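# Wind the cord onto the winder, then set it down

## Task

Wrap the entire cord onto the winder along its long axis so that it passes through both notches. No loop may stand off the winder by more than about a finger's width, and no more than about a finger's length of cord may hang past the last notch it passes through. Then place the winder on the table and release it.

## Robot and tools

Robot: two arms, left_arm and right_arm, each ending in a parallel two-finger gripper. The fingers point along the gripper's +z axis and close along its y axis. end_effector_position is the spot between the finger pads, about 1 cm short of the tips. Bases sit near (-0.006, +0.343, -0.015) for left_arm and (-0.003, -0.340, -0.013) for right_arm, in metres.

Frame: the scene frame has its origin at table-top height, halfway between the nominal bases, a few cm behind the near edge. +x points out over the table, +y toward left_arm, +z up. Arm names do not match image left/right. Reported positions and quat_wxyz are in this frame. They can be off by a few cm, more at long reach.

Command rows: every motion uses rows of 14 numbers, each in [-1, 1]. One row covers both arms: dx, dy, dz, rx, ry, rz, opening for left_arm, then the same seven for right_arm. Always send all 14, even if one arm stays still.
- dx, dy, dz are offsets along the scene axes, measured from that arm's current Hand target, not from the gripper's measured spot. 1.0 = 0.6 m.
- rx, ry, rz form one rotation vector applied about the Hand target's position. 1.0 = 180 degrees.
- opening is absolute: +1 fully open (0.094 m), -1 closed.
- Sending 0 for all six pose numbers re-requests the present Hand target. A 0 opening is a real command (half open), not "leave as is". To keep a gripper unchanged, resend its current opening.

execute_actions(actions, cameras): actions is a list of actions. Each action is a table of up to 15 rows, one per 1/30 s step. A short table repeats its last row. Every row in an action counts from the Hand target held when that action began, so repeating an offset adds to the motion. Images come back only when actions is empty or cameras names them.

move(target, speed, blend, opening_speed, grip_force, blocking, cameras): straight-line paths toward offsets from each Hand target.
- target is one 14-number row or a list of up to 15 rows. All rows count from the same starting Hand targets, not from each other.
- speed: m/s, 0.002 to 2.9, default 0.25. Turning speed is capped at twice that in rad/s. Give one value, or one per target.
- blend: metres, rounds corners in a list. 0 stops at each point.
- opening_speed: at least 0.2 per second on the -1..1 scale. Use it slowly on soft things.
- grip_force: newtons per pad, 10 to 50; one value, or one per arm. It stays set until changed. Lower forces close more slowly.
- blocking=false returns after about 0.5 s while the move keeps going.
- A move lasts at most 10 s and does not avoid obstacles or the other arm.
- The result adds a "move:" line with the outcome (done, off_target, moving, held, fault) and any limits (paced = clipped, held = steps withheld). Done means within 10 mm and 2 degrees of the goal. It says nothing about contact.

Other tools:
- wait(seconds 0-10, cameras): lets the scene run with commands held.
- stop(cameras): brakes a running move.
- zoom_image(camera, region [x0, y0, x1, y1] in pixels, at most 504x504): magnifies the newest image of cam_head_left, cam_head_right, cam_high, cam_low, cam_left_wrist or cam_right_wrist. All images are 896x504.
- read_manual(section="licences"): returns licence text only.
- finished_scene(scene): ends the scene for good. Pass the current scene's number.

Reading results:
- Hand target is the last commanded pose after clipping. The gripper often rests short of it, and an all-zero action asks again.
- Orientation commands are clipped to within 40 degrees of the measured pose per step.
- grip_measured uses the opening scale. Empty, it reads slightly wide. On a hard object it reads a bit below the object's width. To release, command clearly above grip_measured.
- Joint velocities marked "within noise" mean the arm is at rest.
- Joint torques include the arm's own weight. Numbers 1 to 3 wrap at ±28 N m.
- A MOTOR HOT line warns at 75 °C. At 90 °C the arm folds and idles. At 100 °C it goes limp and falls.

Careful practice:
- Check where each gripper ended up and fix any tilt after moves. Small moves may not happen or may go sideways.
- Move slowly near contact. Pressing past contact pushes harder, and a blocked arm keeps pressing until you command it back.
- Stay clear of the bar, plate and rail under and behind the bases (up to about 3 cm above the table).
- Keep the two grippers, housings and wrist cameras apart, and never grip the other arm's fingers.
- Do not swing a path near an arm's own base.
- Avoid holding loads or reaching far for long, since that heats motors.
- Don't drop things, slam, or let anything leave the table.
- Set the winder down gently on the table before releasing.
- Loose objects may occasionally get nudged by outside pushes.

Each tool is called after "Emit:" by a JSON object that holds its "name" and its "arguments", one argument or row to a line.

## Session

Emit:
{"name": "execute_actions", "arguments": {
  "actions": []
}}

Scene clock: 0.00 s.
left_arm: end_effector_position=(+0.3743, +0.3703, +0.0528) grip_measured=+1.000 end_effector_quat_wxyz=(+0.534, -0.055, +0.842, +0.054) | right_arm: end_effector_position=(+0.3800, -0.3535, +0.0677) grip_measured=+1.000 end_effector_quat_wxyz=(+0.591, +0.026, +0.801, -0.098)
Joint positions: left_arm=[0.006 1.522 0.345 0.739 -0.107 -0.054 0.094] | right_arm=[0.08 1.602 0.279 1.044 0.274 -0.051 0.094]
Joint velocities: within noise
Joint torques (N m): no reading
Heat: left arm: 40 °C; right arm: 42 °C.
Hand target: left_arm +0.3795, +0.3714, +0.0641; +0.550, -0.057, +0.832, +0.054 | right_arm +0.3833, -0.3533, +0.0768; +0.602, +0.028, +0.792, -0.096
Tool commands: left_gripper/opening=+1.0 right_gripper/opening=+1.0

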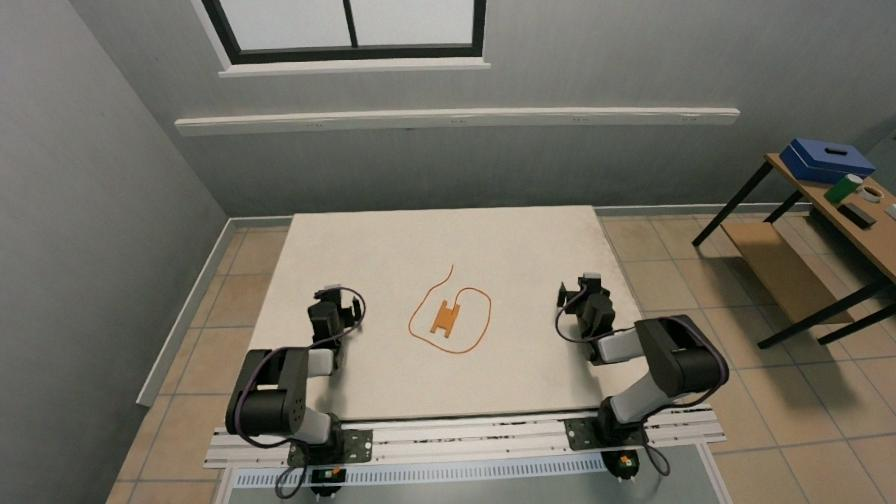

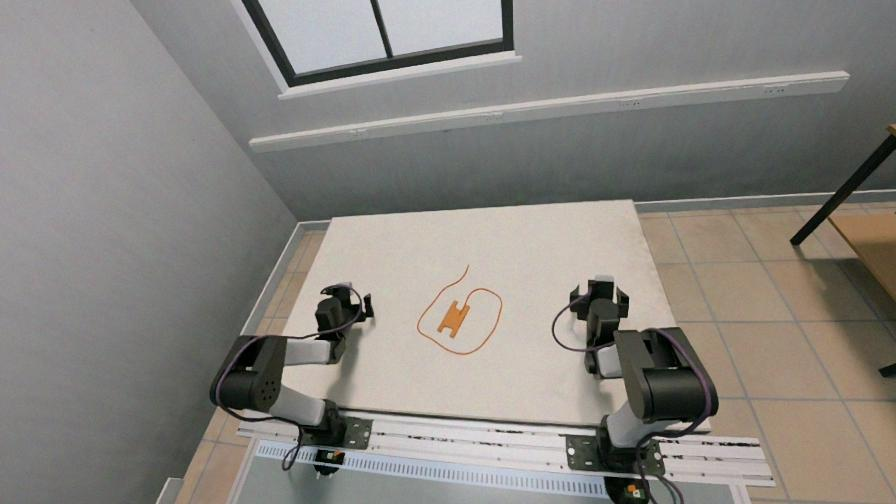

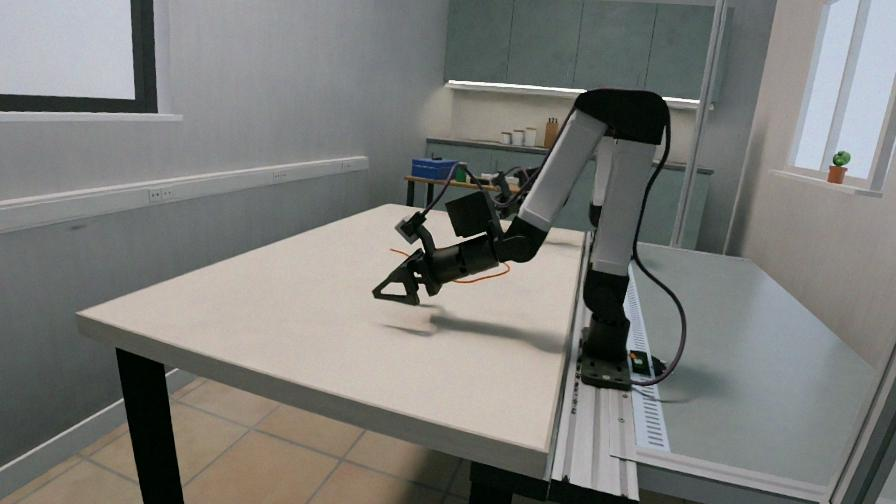

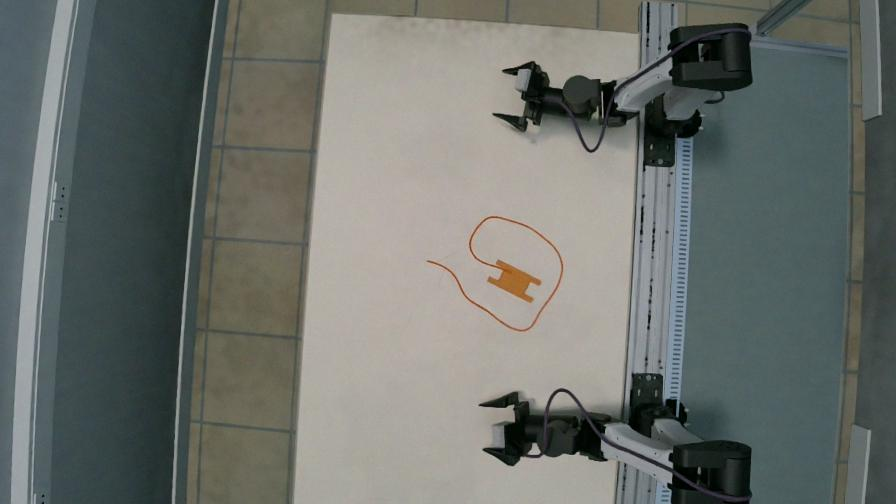

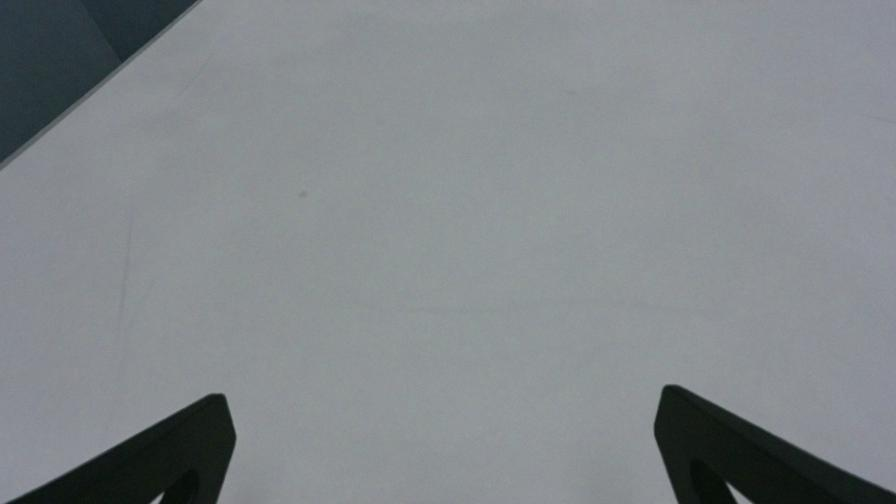

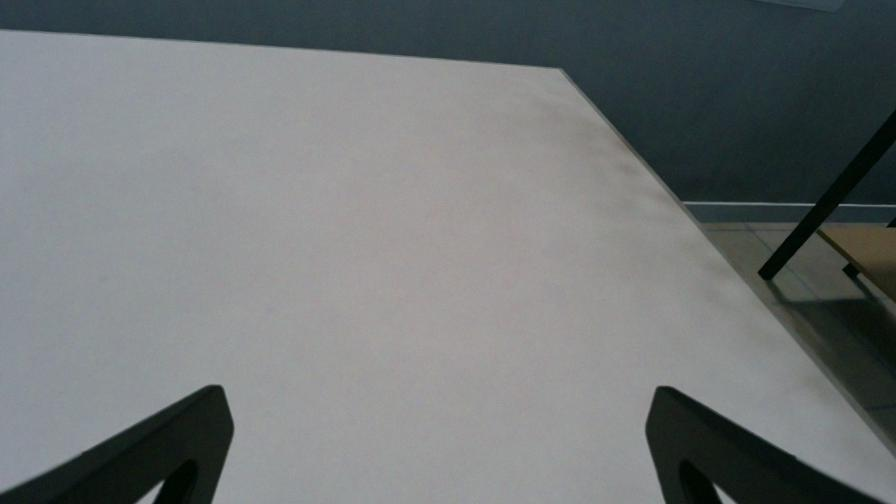

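Emit:
{"name": "zoom_image", "arguments": {
  "camera": "cam_high",
  "region": [400, 190, 600, 350]
}}

Emit:
{"name": "zoom_image", "arguments": {
  "camera": "cam_head_left",
  "region": [390, 250, 510, 370]
}}

Emit:
{"name": "zoom_image", "arguments": {
  "camera": "cam_low",
  "region": [360, 220, 560, 320]
}}

Scaled by 2.520 from the camera's 896x504 image, which has a finer 1280x720 frame.

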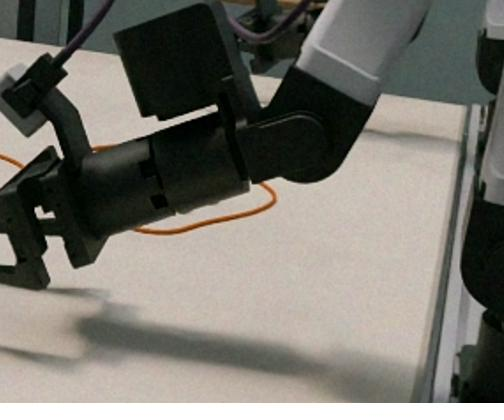

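Scaled by 4.200 from the camera's 896x504 image, which has a finer 1280x720 frame.

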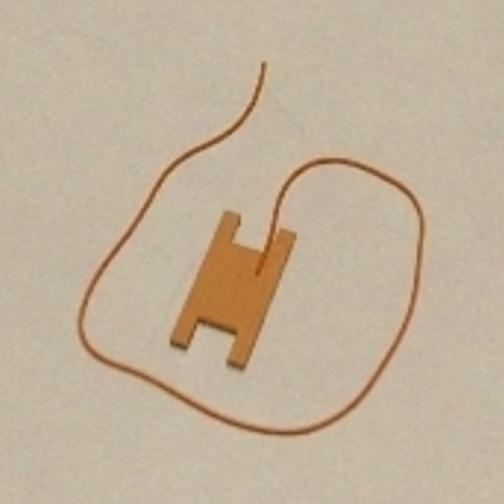

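Scaled by 2.520 from the camera's 896x504 image, which has a finer 1280x720 frame.

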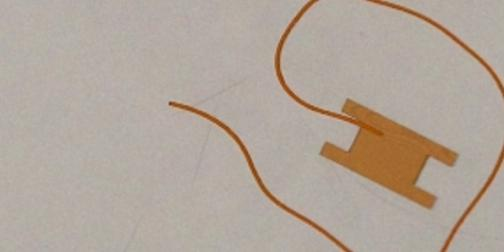

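Emit:
{"name": "zoom_image", "arguments": {
  "camera": "cam_low",
  "region": [470, 240, 560, 320]
}}

Emit:
{"name": "zoom_image", "arguments": {
  "camera": "cam_head_right",
  "region": [410, 260, 510, 360]
}}

Scaled by 5.600 from the camera's 896x504 image, which has a finer 1280x720 frame.

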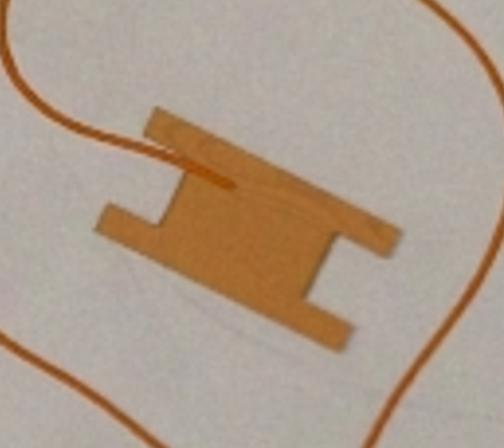

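Scaled by 5.040 from the camera's 896x504 image, which has a finer 1280x720 frame.

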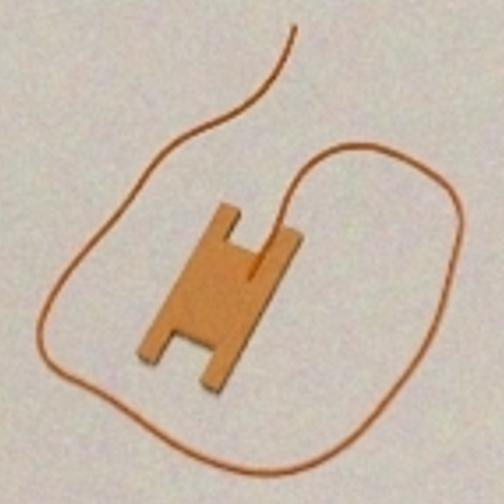

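Emit:
{"name": "move", "arguments": {
  "target": [0,0,0,0,0,0,1, -0.1438,0.6928,0.09,0.1471,0.3926,-0.0896,1],
  "speed": 0.3,
  "cameras": ["cam_low","cam_right_wrist","cam_head_left"]
}}

Scene clock: 624.23 s.
left_arm: end_effector_position=(+0.3743, +0.3703, +0.0528) grip_measured=+1.000 end_effector_quat_wxyz=(+0.534, -0.055, +0.842, +0.054) | right_arm: end_effector_position=(+0.2981, +0.0584, +0.1333) grip_measured=+1.000 end_effector_quat_wxyz=(+0.048, +0.194, +0.976, +0.085)
Joint positions: left_arm=[0.006 1.522 0.345 0.739 -0.107 -0.054 0.094] | right_arm=[0.931 2.429 2.634 -1.571 0.03 1.326 0.094]
Joint torques (N m): left_arm=[0.31 -4.36 5.49 2.36 -0.13 0] | right_arm=[-0.12 -12.08 6.9 0.49 0.01 0.02]
Heat: left arm: 46 °C; right arm: 52 °C.
Hand target: left_arm +0.3795, +0.3714, +0.0641; +0.550, -0.057, +0.832, +0.054 | right_arm +0.2969, +0.0625, +0.1307; +0.000, +0.199, +0.980, +0.000
Off the commanded pose: left_arm 0.012 m, 2 deg | right_arm 0.005 m, 11 deg.
joint sent to its limit (right arm) — joint 4 (wrist pitch), lower limit. The joint targets are off in orientation, not in position.
move: off_target (left_arm, right_arm)
camera_calibration:
cam_right_wrist: T_world_to_cam=[[-0.355043, -0.917673, -0.178386, 0.182458], [-0.886841, 0.270257, 0.3748, 0.236162], [-0.295733, 0.29127, -0.909782, 0.281693], [0, 0, 0, 1]] pos_world=[0.357524, 0.0215634, 0.200314]
Images, in order (width x height): cam_head_left 896x504, cam_low 896x504, cam_right_wrist 896x504.

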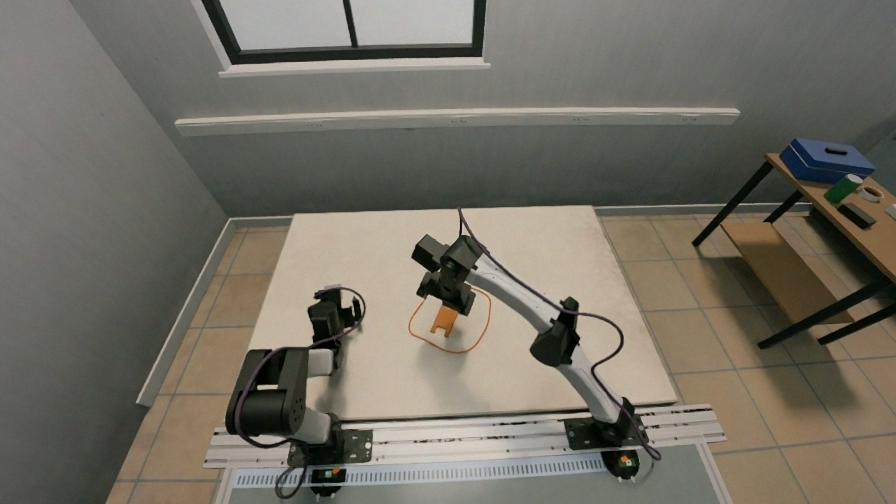

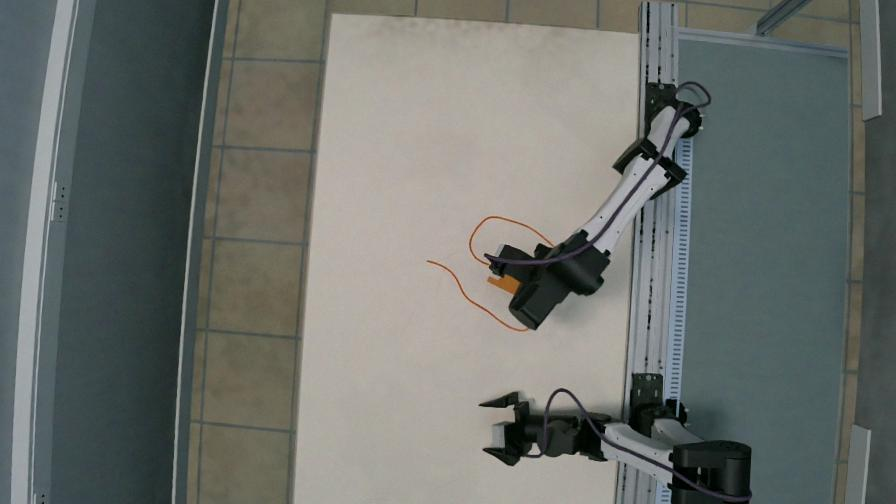

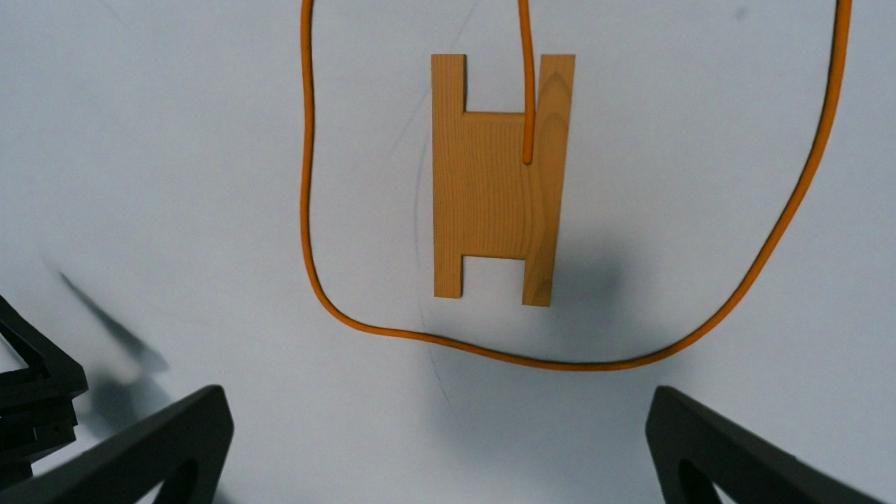

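Emit:
{"name": "move", "arguments": {
  "target": [0,0,0,0,0,0,1, 0.0,0.0,-0.135,0,0,0,1],
  "speed": 0.2,
  "cameras": ["cam_low","cam_right_wrist"]
}}

Scene clock: 656.03 s.
left_arm: end_effector_position=(+0.3743, +0.3703, +0.0528) grip_measured=+1.000 end_effector_quat_wxyz=(+0.534, -0.055, +0.842, +0.054) | right_arm: end_effector_position=(+0.2964, +0.0597, +0.0467) grip_measured=+1.000 end_effector_quat_wxyz=(+0.009, +0.193, +0.981, +0.006)
Joint positions: left_arm=[0.006 1.522 0.345 0.739 -0.107 -0.054 0.094] | right_arm=[0.931 2.617 2.648 -1.572 0.026 1.328 0.094]
Joint torques (N m): left_arm=[0.32 -4.37 5.5 2.36 -0.14 -0.01] | right_arm=[-0.43 -14.46 7.09 0.14 -0.07 0.02]
Heat: left arm: 46 °C; right arm: 50 °C.
Hand target: left_arm +0.3795, +0.3714, +0.0641; +0.550, -0.057, +0.832, +0.054 | right_arm +0.2970, +0.0625, +0.0498; +0.000, +0.199, +0.980, +0.000
Off the commanded pose: left_arm 0.012 m, 2 deg | right_arm 0.004 m, 1 deg.
joint sent to its limit (right arm) — joint 4 (wrist pitch), lower limit. The joint targets still meet the commanded pose.
move: off_target (left_arm)
camera_calibration:
cam_right_wrist: T_world_to_cam=[[-0.363724, -0.931438, -0.0113373, 0.163252], [-0.844421, 0.324557, 0.426163, 0.248627], [-0.393265, 0.164579, -0.904575, 0.23834], [0, 0, 0, 1]] pos_world=[0.363056, 0.0321392, 0.111492]
Images, in order (width x height): cam_low 896x504, cam_right_wrist 896x504.

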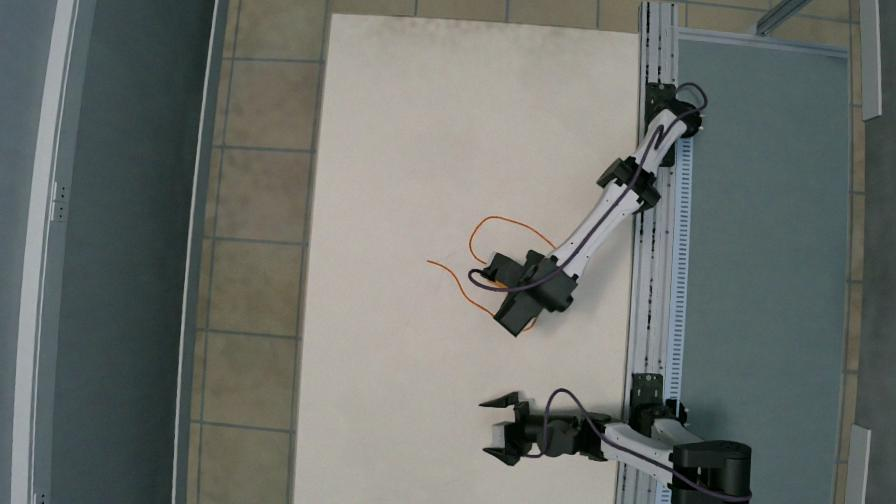

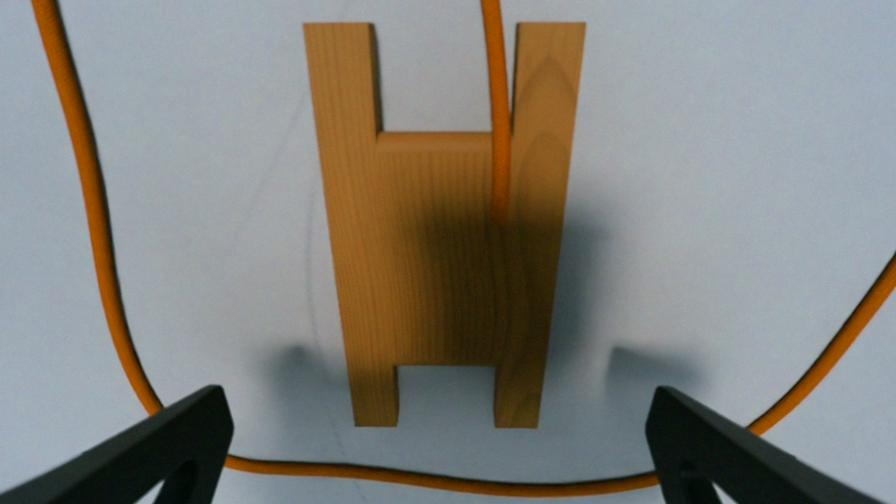

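Emit:
{"name": "move", "arguments": {
  "target": [
    [0,0,0,0,0,0,1, -0.0323,0.0133,0,0,0,0,1],
    [0,0,0,0,0,0,1, -0.0323,0.0133,-0.033,0,0,0,1]
  ],
  "speed": 0.15,
  "blend": [0.01,0],
  "cameras": ["cam_right_wrist"]
}}

Scene clock: 688.17 s.
left_arm: end_effector_position=(+0.3743, +0.3703, +0.0528) grip_measured=+1.000 end_effector_quat_wxyz=(+0.534, -0.055, +0.842, +0.054) | right_arm: end_effector_position=(+0.2782, +0.0662, +0.0265) grip_measured=+1.000 end_effector_quat_wxyz=(+0.000, +0.195, +0.981, -0.011)
Joint positions: left_arm=[0.006 1.522 0.345 0.739 -0.107 -0.054 0.094] | right_arm=[0.967 2.617 2.564 -1.528 0.024 1.368 0.094]
Joint torques (N m): left_arm=[0.27 -4.38 5.48 2.37 -0.13 -0.01] | right_arm=[-0.03 -16.31 4.55 0.34 -0.03 0.02]
Heat: left arm: 46 °C; right arm: 64 °C.
Hand target: left_arm +0.3795, +0.3714, +0.0641; +0.550, -0.057, +0.832, +0.054 | right_arm +0.2776, +0.0704, +0.0300; +0.000, +0.199, +0.980, +0.000
Off the commanded pose: left_arm 0.012 m, 2 deg | right_arm 0.006 m, 1 deg.
move: off_target (left_arm); blend cut to 0.0099 m at target 1
camera_calibration:
cam_right_wrist: T_world_to_cam=[[-0.366894, -0.929894, 0.0261782, 0.162222], [-0.832675, 0.340823, 0.436454, 0.235125], [-0.414778, 0.138335, -0.899346, 0.219362], [0, 0, 0, 1]] pos_world=[0.346287, 0.0403676, 0.0904149]
Images, in order (width x height): cam_right_wrist 896x504.

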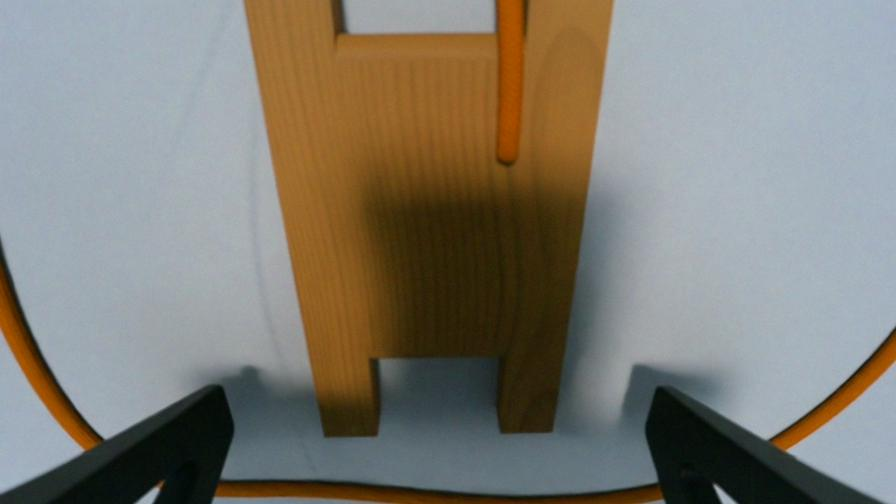

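Emit:
{"name": "move", "arguments": {
  "target": [
    [0,0,0,0,0,0,1, -0.0123,0.005,-0.0145,0,0,0,1],
    [0,0,0,0,0,0,1, -0.0123,0.005,-0.0145,0,0,0,0.05]
  ],
  "speed": 0.12,
  "cameras": ["cam_right_wrist"]
}}

Scene clock: 705.03 s.
left_arm: end_effector_position=(+0.3743, +0.3703, +0.0528) grip_measured=+1.000 end_effector_quat_wxyz=(+0.534, -0.055, +0.842, +0.054) | right_arm: end_effector_position=(+0.2762, +0.0713, +0.0126) grip_measured=+0.177 end_effector_quat_wxyz=(+0.001, +0.200, +0.980, -0.007)
Joint positions: left_arm=[0.006 1.522 0.345 0.739 -0.107 -0.054 0.094] | right_arm=[0.975 2.605 2.487 -1.453 0.022 1.386 0.055]
Joint torques (N m): left_arm=[0.31 -4.34 5.5 2.36 -0.14 -0.01] | right_arm=[0.68 -18.04 3.51 0.27 -0.04 0.1]
Heat: left arm: 46 °C; right arm: 72 °C.
Hand target: left_arm +0.3795, +0.3714, +0.0641; +0.550, -0.057, +0.832, +0.054 | right_arm +0.2702, +0.0735, +0.0213; +0.000, +0.199, +0.980, +0.000
Off the commanded pose: left_arm 0.012 m, 2 deg | right_arm 0.011 m, 1 deg.
move: off_target (left_arm, right_arm); target 2's new opening was sent with right_arm's hand 0.012 m and 2 deg from that target
camera_calibration:
cam_right_wrist: T_world_to_cam=[[-0.376307, -0.926339, 0.0169895, 0.168931], [-0.830815, 0.345504, 0.436317, 0.236862], [-0.410048, 0.150074, -0.899633, 0.203249], [0, 0, 0, 1]] pos_world=[0.3437, 0.044148, 0.0766329]
Images, in order (width x height): cam_right_wrist 896x504.

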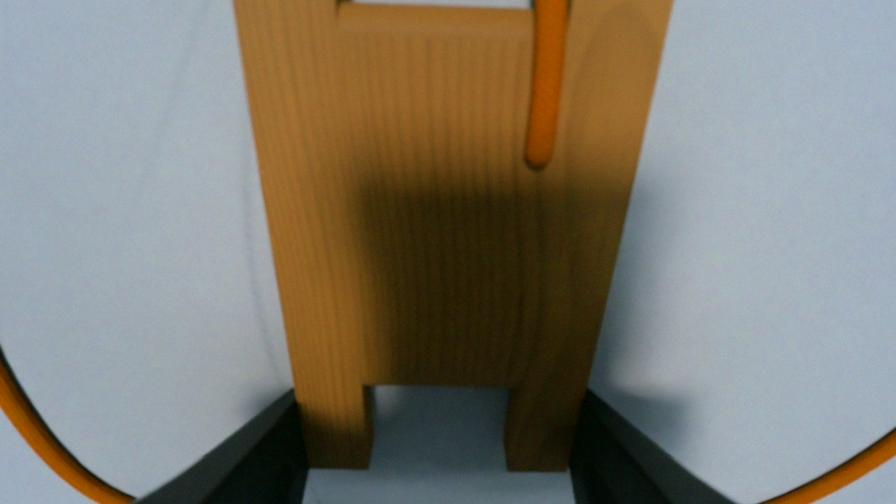

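Emit:
{"name": "move", "arguments": {
  "target": [
    [0,-0.1,0.15,0,0,0,1, 0,0,0.08,0,0,0,0.05],
    [-0.0325,-0.519,0.16,-0.4718,0.2625,-0.3232,0.3, 0.083,-0.2892,0.1978,0,0,0.126,0.05]
  ],
  "speed": [0.15,0.3],
  "blend": [0.02,0],
  "cameras": ["cam_low","cam_right_wrist","cam_left_wrist","cam_head_left"]
}}

Scene clock: 751.97 s.
left_arm: end_effector_position=(+0.3589, +0.0606, +0.1622) grip_measured=+0.302 end_effector_quat_wxyz=(-0.006, -0.001, +0.710, -0.704) | right_arm: end_effector_position=(+0.3243, -0.0969, +0.1161) grip_measured=+0.177 end_effector_quat_wxyz=(-0.015, +0.005, +1.000, -0.019)
Joint positions: left_arm=[-0.296 1.984 0.962 1.119 1.306 -1.667 0.061] | right_arm=[0.644 2.16 2.12 -1.563 0.022 0.663 0.055]
Joint torques (N m): left_arm=[-0.16 -5.96 4.49 2.16 -0.25 -0.02] | right_arm=[-0.66 -18.32 4.7 0.1 -0.08 -0.24]
Heat: left arm: 46 °C; right arm: 88 °C. Fold the right arm in close to its base, or ease its load, before you think long.
Hand target: left_arm +0.3601, +0.0600, +0.1601; +0.000, +0.001, +0.707, -0.707 | right_arm +0.3200, -0.1001, +0.1399; +0.000, +0.002, +1.000, +0.000
Off the commanded pose: left_arm 0.002 m, 1 deg | right_arm 0.025 m, 3 deg.
MOTOR HOT: joint 2 (shoulder) of the right arm reports 88 °C; the controller's stop level is 90 °C. To cool a motor, set the load down, stop pushing, or move to a pose that needs little force.
move: off_target (right_arm)
camera_calibration:
cam_left_wrist: T_world_to_cam=[[-0.0101401, 0.0122605, 0.999873, -0.15864], [-0.90527, 0.424592, -0.0143871, 0.340393], [-0.424715, -0.905302, 0.00679368, 0.296482], [0, 0, 0, 1]] pos_world=[0.43246, 0.125823, 0.161503]
cam_right_wrist: T_world_to_cam=[[0.00794544, -0.999126, 0.0410391, -0.104901], [-0.884011, 0.0121646, 0.467307, 0.271267], [-0.467398, -0.039992, -0.883142, 0.339505], [0, 0, 0, 1]] pos_world=[0.399321, -0.094532, 0.177371]
Images, in order (width x height): cam_head_left 896x504, cam_low 896x504, cam_left_wrist 896x504, cam_right_wrist 896x504.

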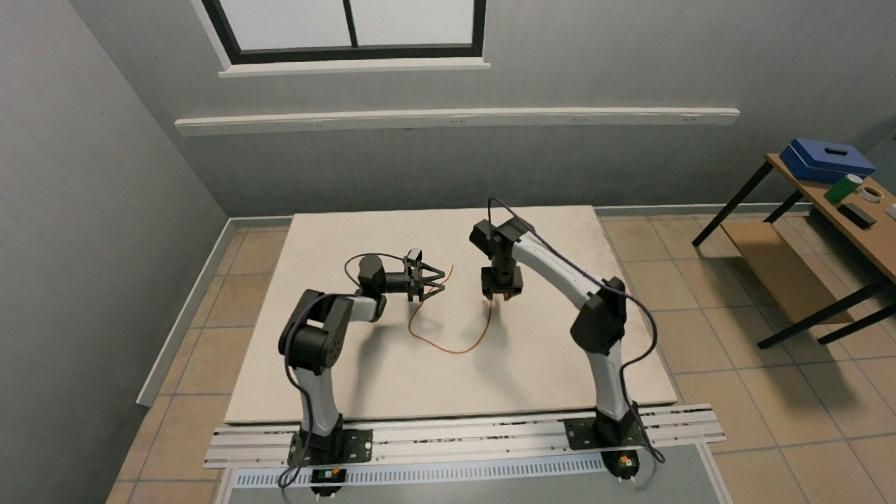

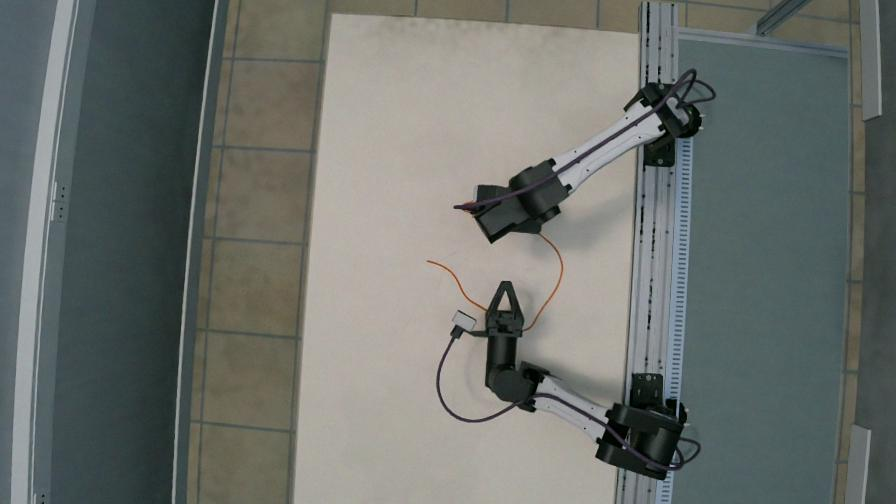

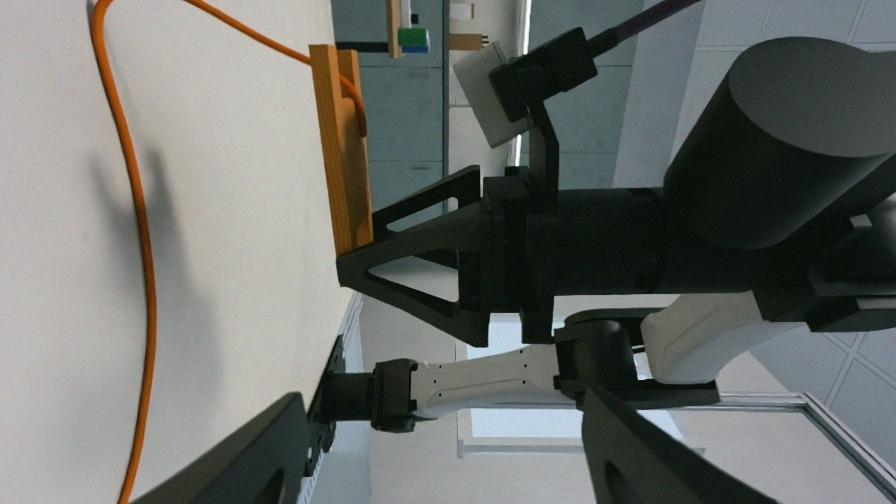

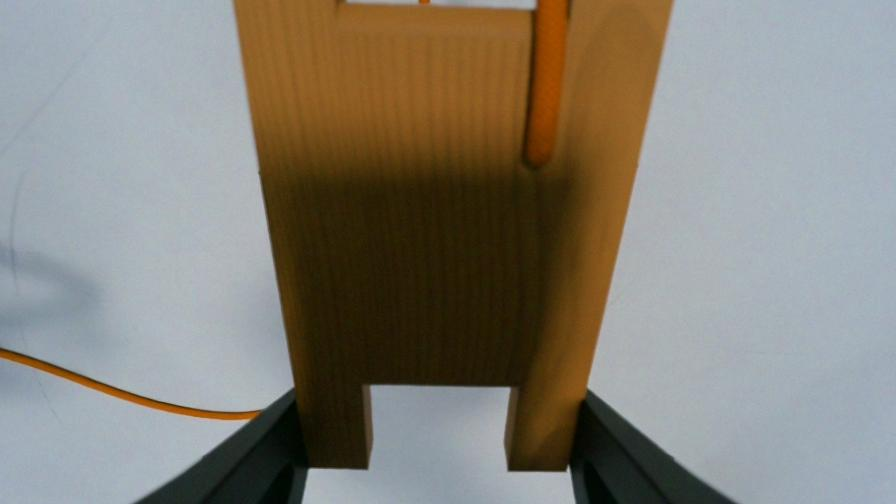

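Emit:
{"name": "move", "arguments": {
  "target": [0,0,0,0,0,0,0.3, -0.15,-0.22,0.05,0,0,0,0.05],
  "speed": 0.35
}}

Scene clock: 758.20 s.
left_arm: end_effector_position=(+0.3589, +0.0606, +0.1623) grip_measured=+0.302 end_effector_quat_wxyz=(-0.006, -0.001, +0.710, -0.704) | right_arm: end_effector_position=(+0.2322, -0.2317, +0.1673) grip_measured=+0.177 end_effector_quat_wxyz=(-0.002, +0.004, +1.000, -0.008)
Joint positions: left_arm=[-0.296 1.984 0.962 1.119 1.306 -1.667 0.061] | right_arm=[0.444 1.525 1.507 -1.545 0.02 0.461 0.055]
Joint torques (N m): left_arm=[-0.14 -5.93 4.52 2.13 -0.24 -0.04] | right_arm=[-0.85 -7.36 4.77 0.26 -0.11 -0.23]
Heat: left arm: 46 °C; right arm: 86 °C. Fold the right arm in close to its base, or ease its load, before you think long.
Hand target: left_arm +0.3601, +0.0600, +0.1601; +0.000, +0.001, +0.707, -0.707 | right_arm +0.2301, -0.2322, +0.1701; +0.000, +0.002, +1.000, +0.000
Off the commanded pose: left_arm 0.002 m, 1 deg | right_arm 0.003 m, 1 deg.
MOTOR HOT: still on. Joint 2 (shoulder) of the right arm reports 86 °C.
move: done

Emit:
{"name": "move", "arguments": {
  "target": [-0.1217,-0.3417,-0.005,0,0,0,-0.3, 0,0,0,0,0,0,0.05],
  "speed": 0.3,
  "cameras": ["cam_left_wrist","cam_right_wrist","cam_low"]
}}

Scene clock: 814.60 s.
left_arm: end_effector_position=(+0.2773, -0.1421, +0.1516) grip_measured=-0.298 end_effector_quat_wxyz=(-0.019, -0.003, +0.713, -0.701) | right_arm: end_effector_position=(+0.2322, -0.2317, +0.1673) grip_measured=+0.177 end_effector_quat_wxyz=(-0.002, +0.004, +1.000, -0.008)
Joint positions: left_arm=[-0.841 2.09 1.148 0.968 0.776 -1.613 0.033] | right_arm=[0.444 1.525 1.507 -1.545 0.02 0.461 0.055]
Joint torques (N m): left_arm=[0.62 -7.21 7.68 2.11 -0.27 0.27] | right_arm=[-0.96 -7.72 4.77 0.29 -0.11 -0.21]
Heat: left arm: 45 °C; right arm: 55 °C.
Hand target: left_arm +0.2870, -0.1450, +0.1572; +0.000, +0.001, +0.707, -0.707 | right_arm +0.2301, -0.2322, +0.1701; +0.000, +0.003, +1.000, +0.000
Off the commanded pose: left_arm 0.012 m, 2 deg | right_arm 0.004 m, 1 deg.
MOTOR HOT: cleared for the motors of the right arm.
move: off_target (left_arm)
camera_calibration:
cam_left_wrist: T_world_to_cam=[[0.0120554, 0.00554114, 0.999912, -0.153495], [-0.899297, 0.437257, 0.00841922, 0.349192], [-0.437172, -0.899319, 0.0102544, 0.0822446], [0, 0, 0, 1]] pos_world=[0.351833, -0.0778719, 0.149699]
cam_right_wrist: T_world_to_cam=[[0.00822534, -0.999783, 0.0191614, -0.237436], [-0.896467, 0.00111713, 0.44311, 0.171794], [-0.443035, -0.0208223, -0.896263, 0.337289], [0, 0, 0, 1]] pos_world=[0.305391, -0.230554, 0.230726]
Images, in order (width x height): cam_low 896x504, cam_left_wrist 896x504, cam_right_wrist 896x504.

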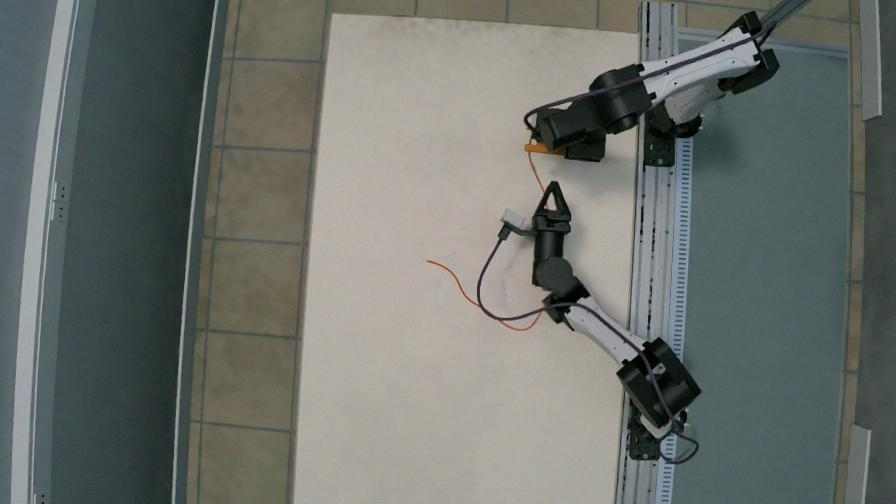

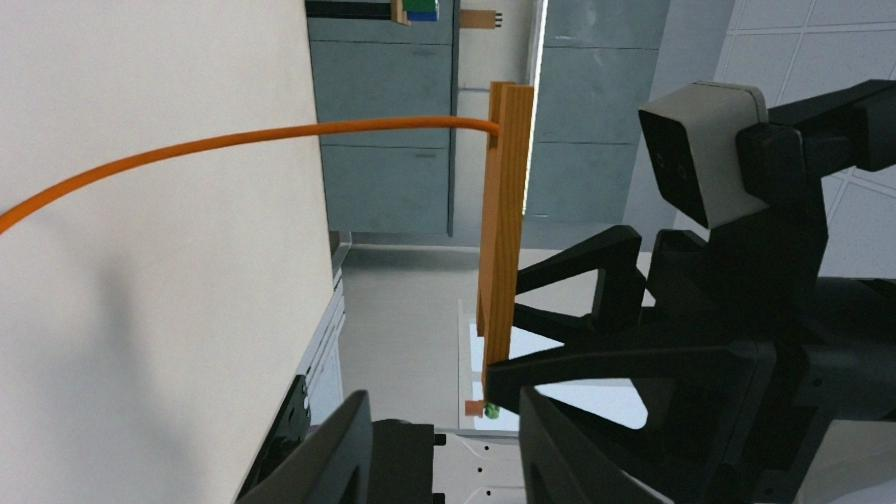

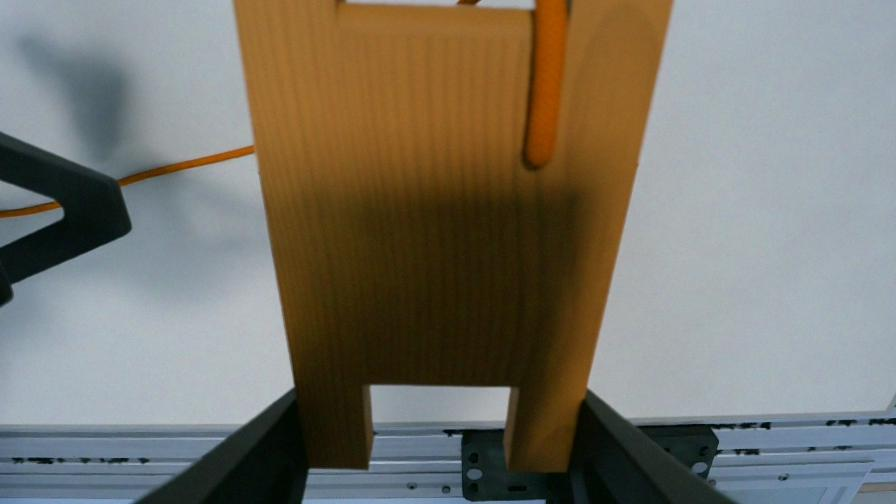

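Emit:
{"name": "move", "arguments": {
  "target": [0.0145,-0.0383,0.0333,-0.0055,0,0.0073,-0.3, 0,0,0,0,0,0,0.05],
  "speed": 0.15,
  "cameras": ["cam_left_wrist","cam_right_wrist"]
}}

Scene clock: 847.27 s.
left_arm: end_effector_position=(+0.2897, -0.1638, +0.1710) grip_measured=-0.298 end_effector_quat_wxyz=(-0.004, -0.009, +0.707, -0.707) | right_arm: end_effector_position=(+0.2322, -0.2317, +0.1673) grip_measured=+0.177 end_effector_quat_wxyz=(-0.002, +0.004, +1.000, -0.008)
Joint positions: left_arm=[-0.862 2.115 1.269 0.893 0.725 -1.613 0.033] | right_arm=[0.444 1.525 1.507 -1.545 0.02 0.461 0.055]
Joint torques (N m): left_arm=[-0.05 -7.65 7.95 2.15 -0.27 0.12] | right_arm=[-1.02 -7.68 4.77 0.26 -0.11 -0.21]
Heat: left arm: 46 °C; right arm: 52 °C.
Hand target: left_arm +0.2956, -0.1681, +0.1772; +0.008, -0.007, +0.701, -0.713 | right_arm +0.2301, -0.2322, +0.1701; +0.000, +0.003, +1.000, +0.000
Off the commanded pose: left_arm 0.010 m, 2 deg | right_arm 0.004 m, 1 deg.
move: done
camera_calibration:
cam_left_wrist: T_world_to_cam=[[-0.00197441, 0.0218246, 0.99976, -0.166118], [-0.91174, 0.410628, -0.0107645, 0.372174], [-0.410764, -0.911542, 0.0190876, 0.0568419], [0, 0, 0, 1]] pos_world=[0.362347, -0.0973859, 0.169]
cam_right_wrist: T_world_to_cam=[[0.00822534, -0.999783, 0.0191614, -0.237436], [-0.896467, 0.00111713, 0.44311, 0.171794], [-0.443035, -0.0208223, -0.896263, 0.337289], [0, 0, 0, 1]] pos_world=[0.305391, -0.230554, 0.230726]
Images, in order (width x height): cam_left_wrist 896x504, cam_right_wrist 896x504.

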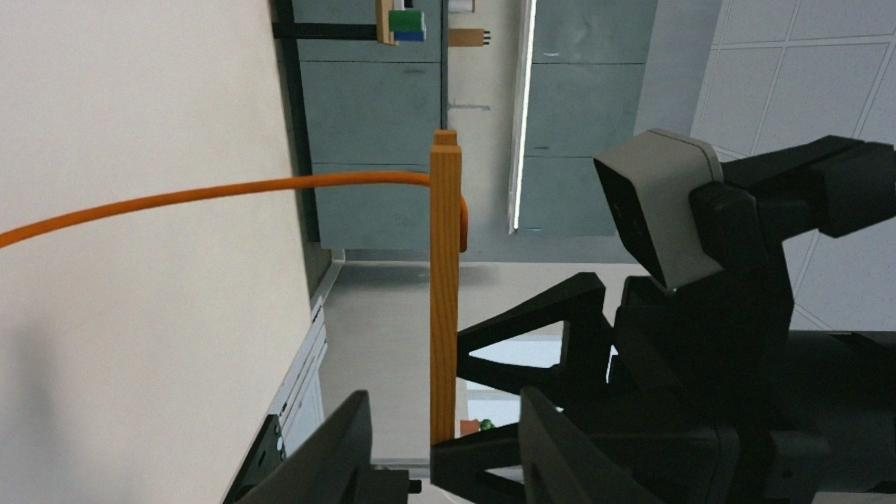

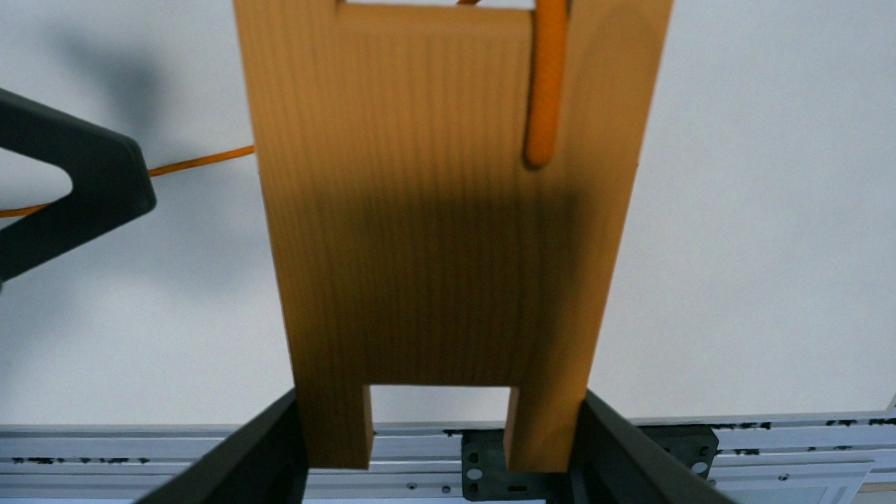

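Emit:
{"name": "move", "arguments": {
  "target": [
    [0,-0.068,0,0,0,0,-0.3, 0,0,0,0,0,0,0.05],
    [0,-0.068,0,0,0,0,-0.93, 0,0,0,0,0,0,0.05]
  ],
  "speed": 0.12,
  "opening_speed": 0.8,
  "cameras": ["cam_left_wrist","cam_right_wrist"]
}}

Scene clock: 865.13 s.
left_arm: end_effector_position=(+0.2881, -0.2053, +0.1701) grip_measured=-0.857 end_effector_quat_wxyz=(-0.005, -0.008, +0.708, -0.706) | right_arm: end_effector_position=(+0.2320, -0.2316, +0.1673) grip_measured=+0.177 end_effector_quat_wxyz=(-0.002, +0.004, +1.000, -0.007)
Joint positions: left_arm=[-0.923 2.211 1.438 0.813 0.667 -1.606 0.007] | right_arm=[0.444 1.525 1.507 -1.546 0.019 0.461 0.055]
Joint torques (N m): left_arm=[0.28 -8.32 8.36 2.17 -0.27 0.09] | right_arm=[-1.03 -7.45 4.4 0.28 -0.07 -0.17]
Heat: left arm: 45 °C; right arm: 51 °C.
Hand target: left_arm +0.2956, -0.2089, +0.1772; +0.009, -0.007, +0.701, -0.713 | right_arm +0.2299, -0.2321, +0.1701; +0.000, +0.002, +1.000, +0.000
Off the commanded pose: left_arm 0.011 m, 2 deg | right_arm 0.003 m, 1 deg.
move: off_target (left_arm); target 2's new opening was sent with left_arm's hand 0.011 m and 2 deg from that target
camera_calibration:
cam_left_wrist: T_world_to_cam=[[-0.00238733, 0.0188596, 0.999819, -0.164885], [-0.910531, 0.413322, -0.00997063, 0.387728], [-0.413435, -0.91039, 0.0161856, 0.0198419], [0, 0, 0, 1]] pos_world=[0.360848, -0.139083, 0.1684]
cam_right_wrist: T_world_to_cam=[[0.00780503, -0.999807, 0.0180318, -0.237052], [-0.896029, 0.00101269, 0.443994, 0.171388], [-0.443927, -0.0196224, -0.895848, 0.337611], [0, 0, 0, 1]] pos_world=[0.305293, -0.230555, 0.230627]
Images, in order (width x height): cam_left_wrist 896x504, cam_right_wrist 896x504.

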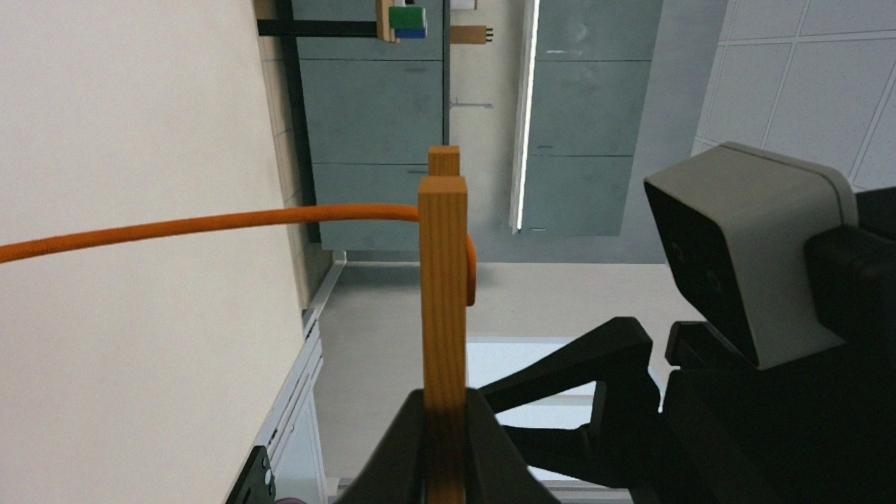

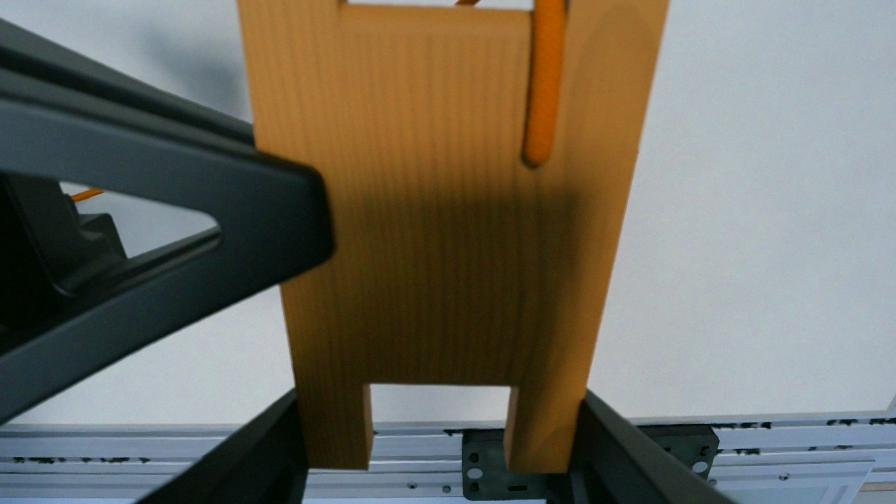

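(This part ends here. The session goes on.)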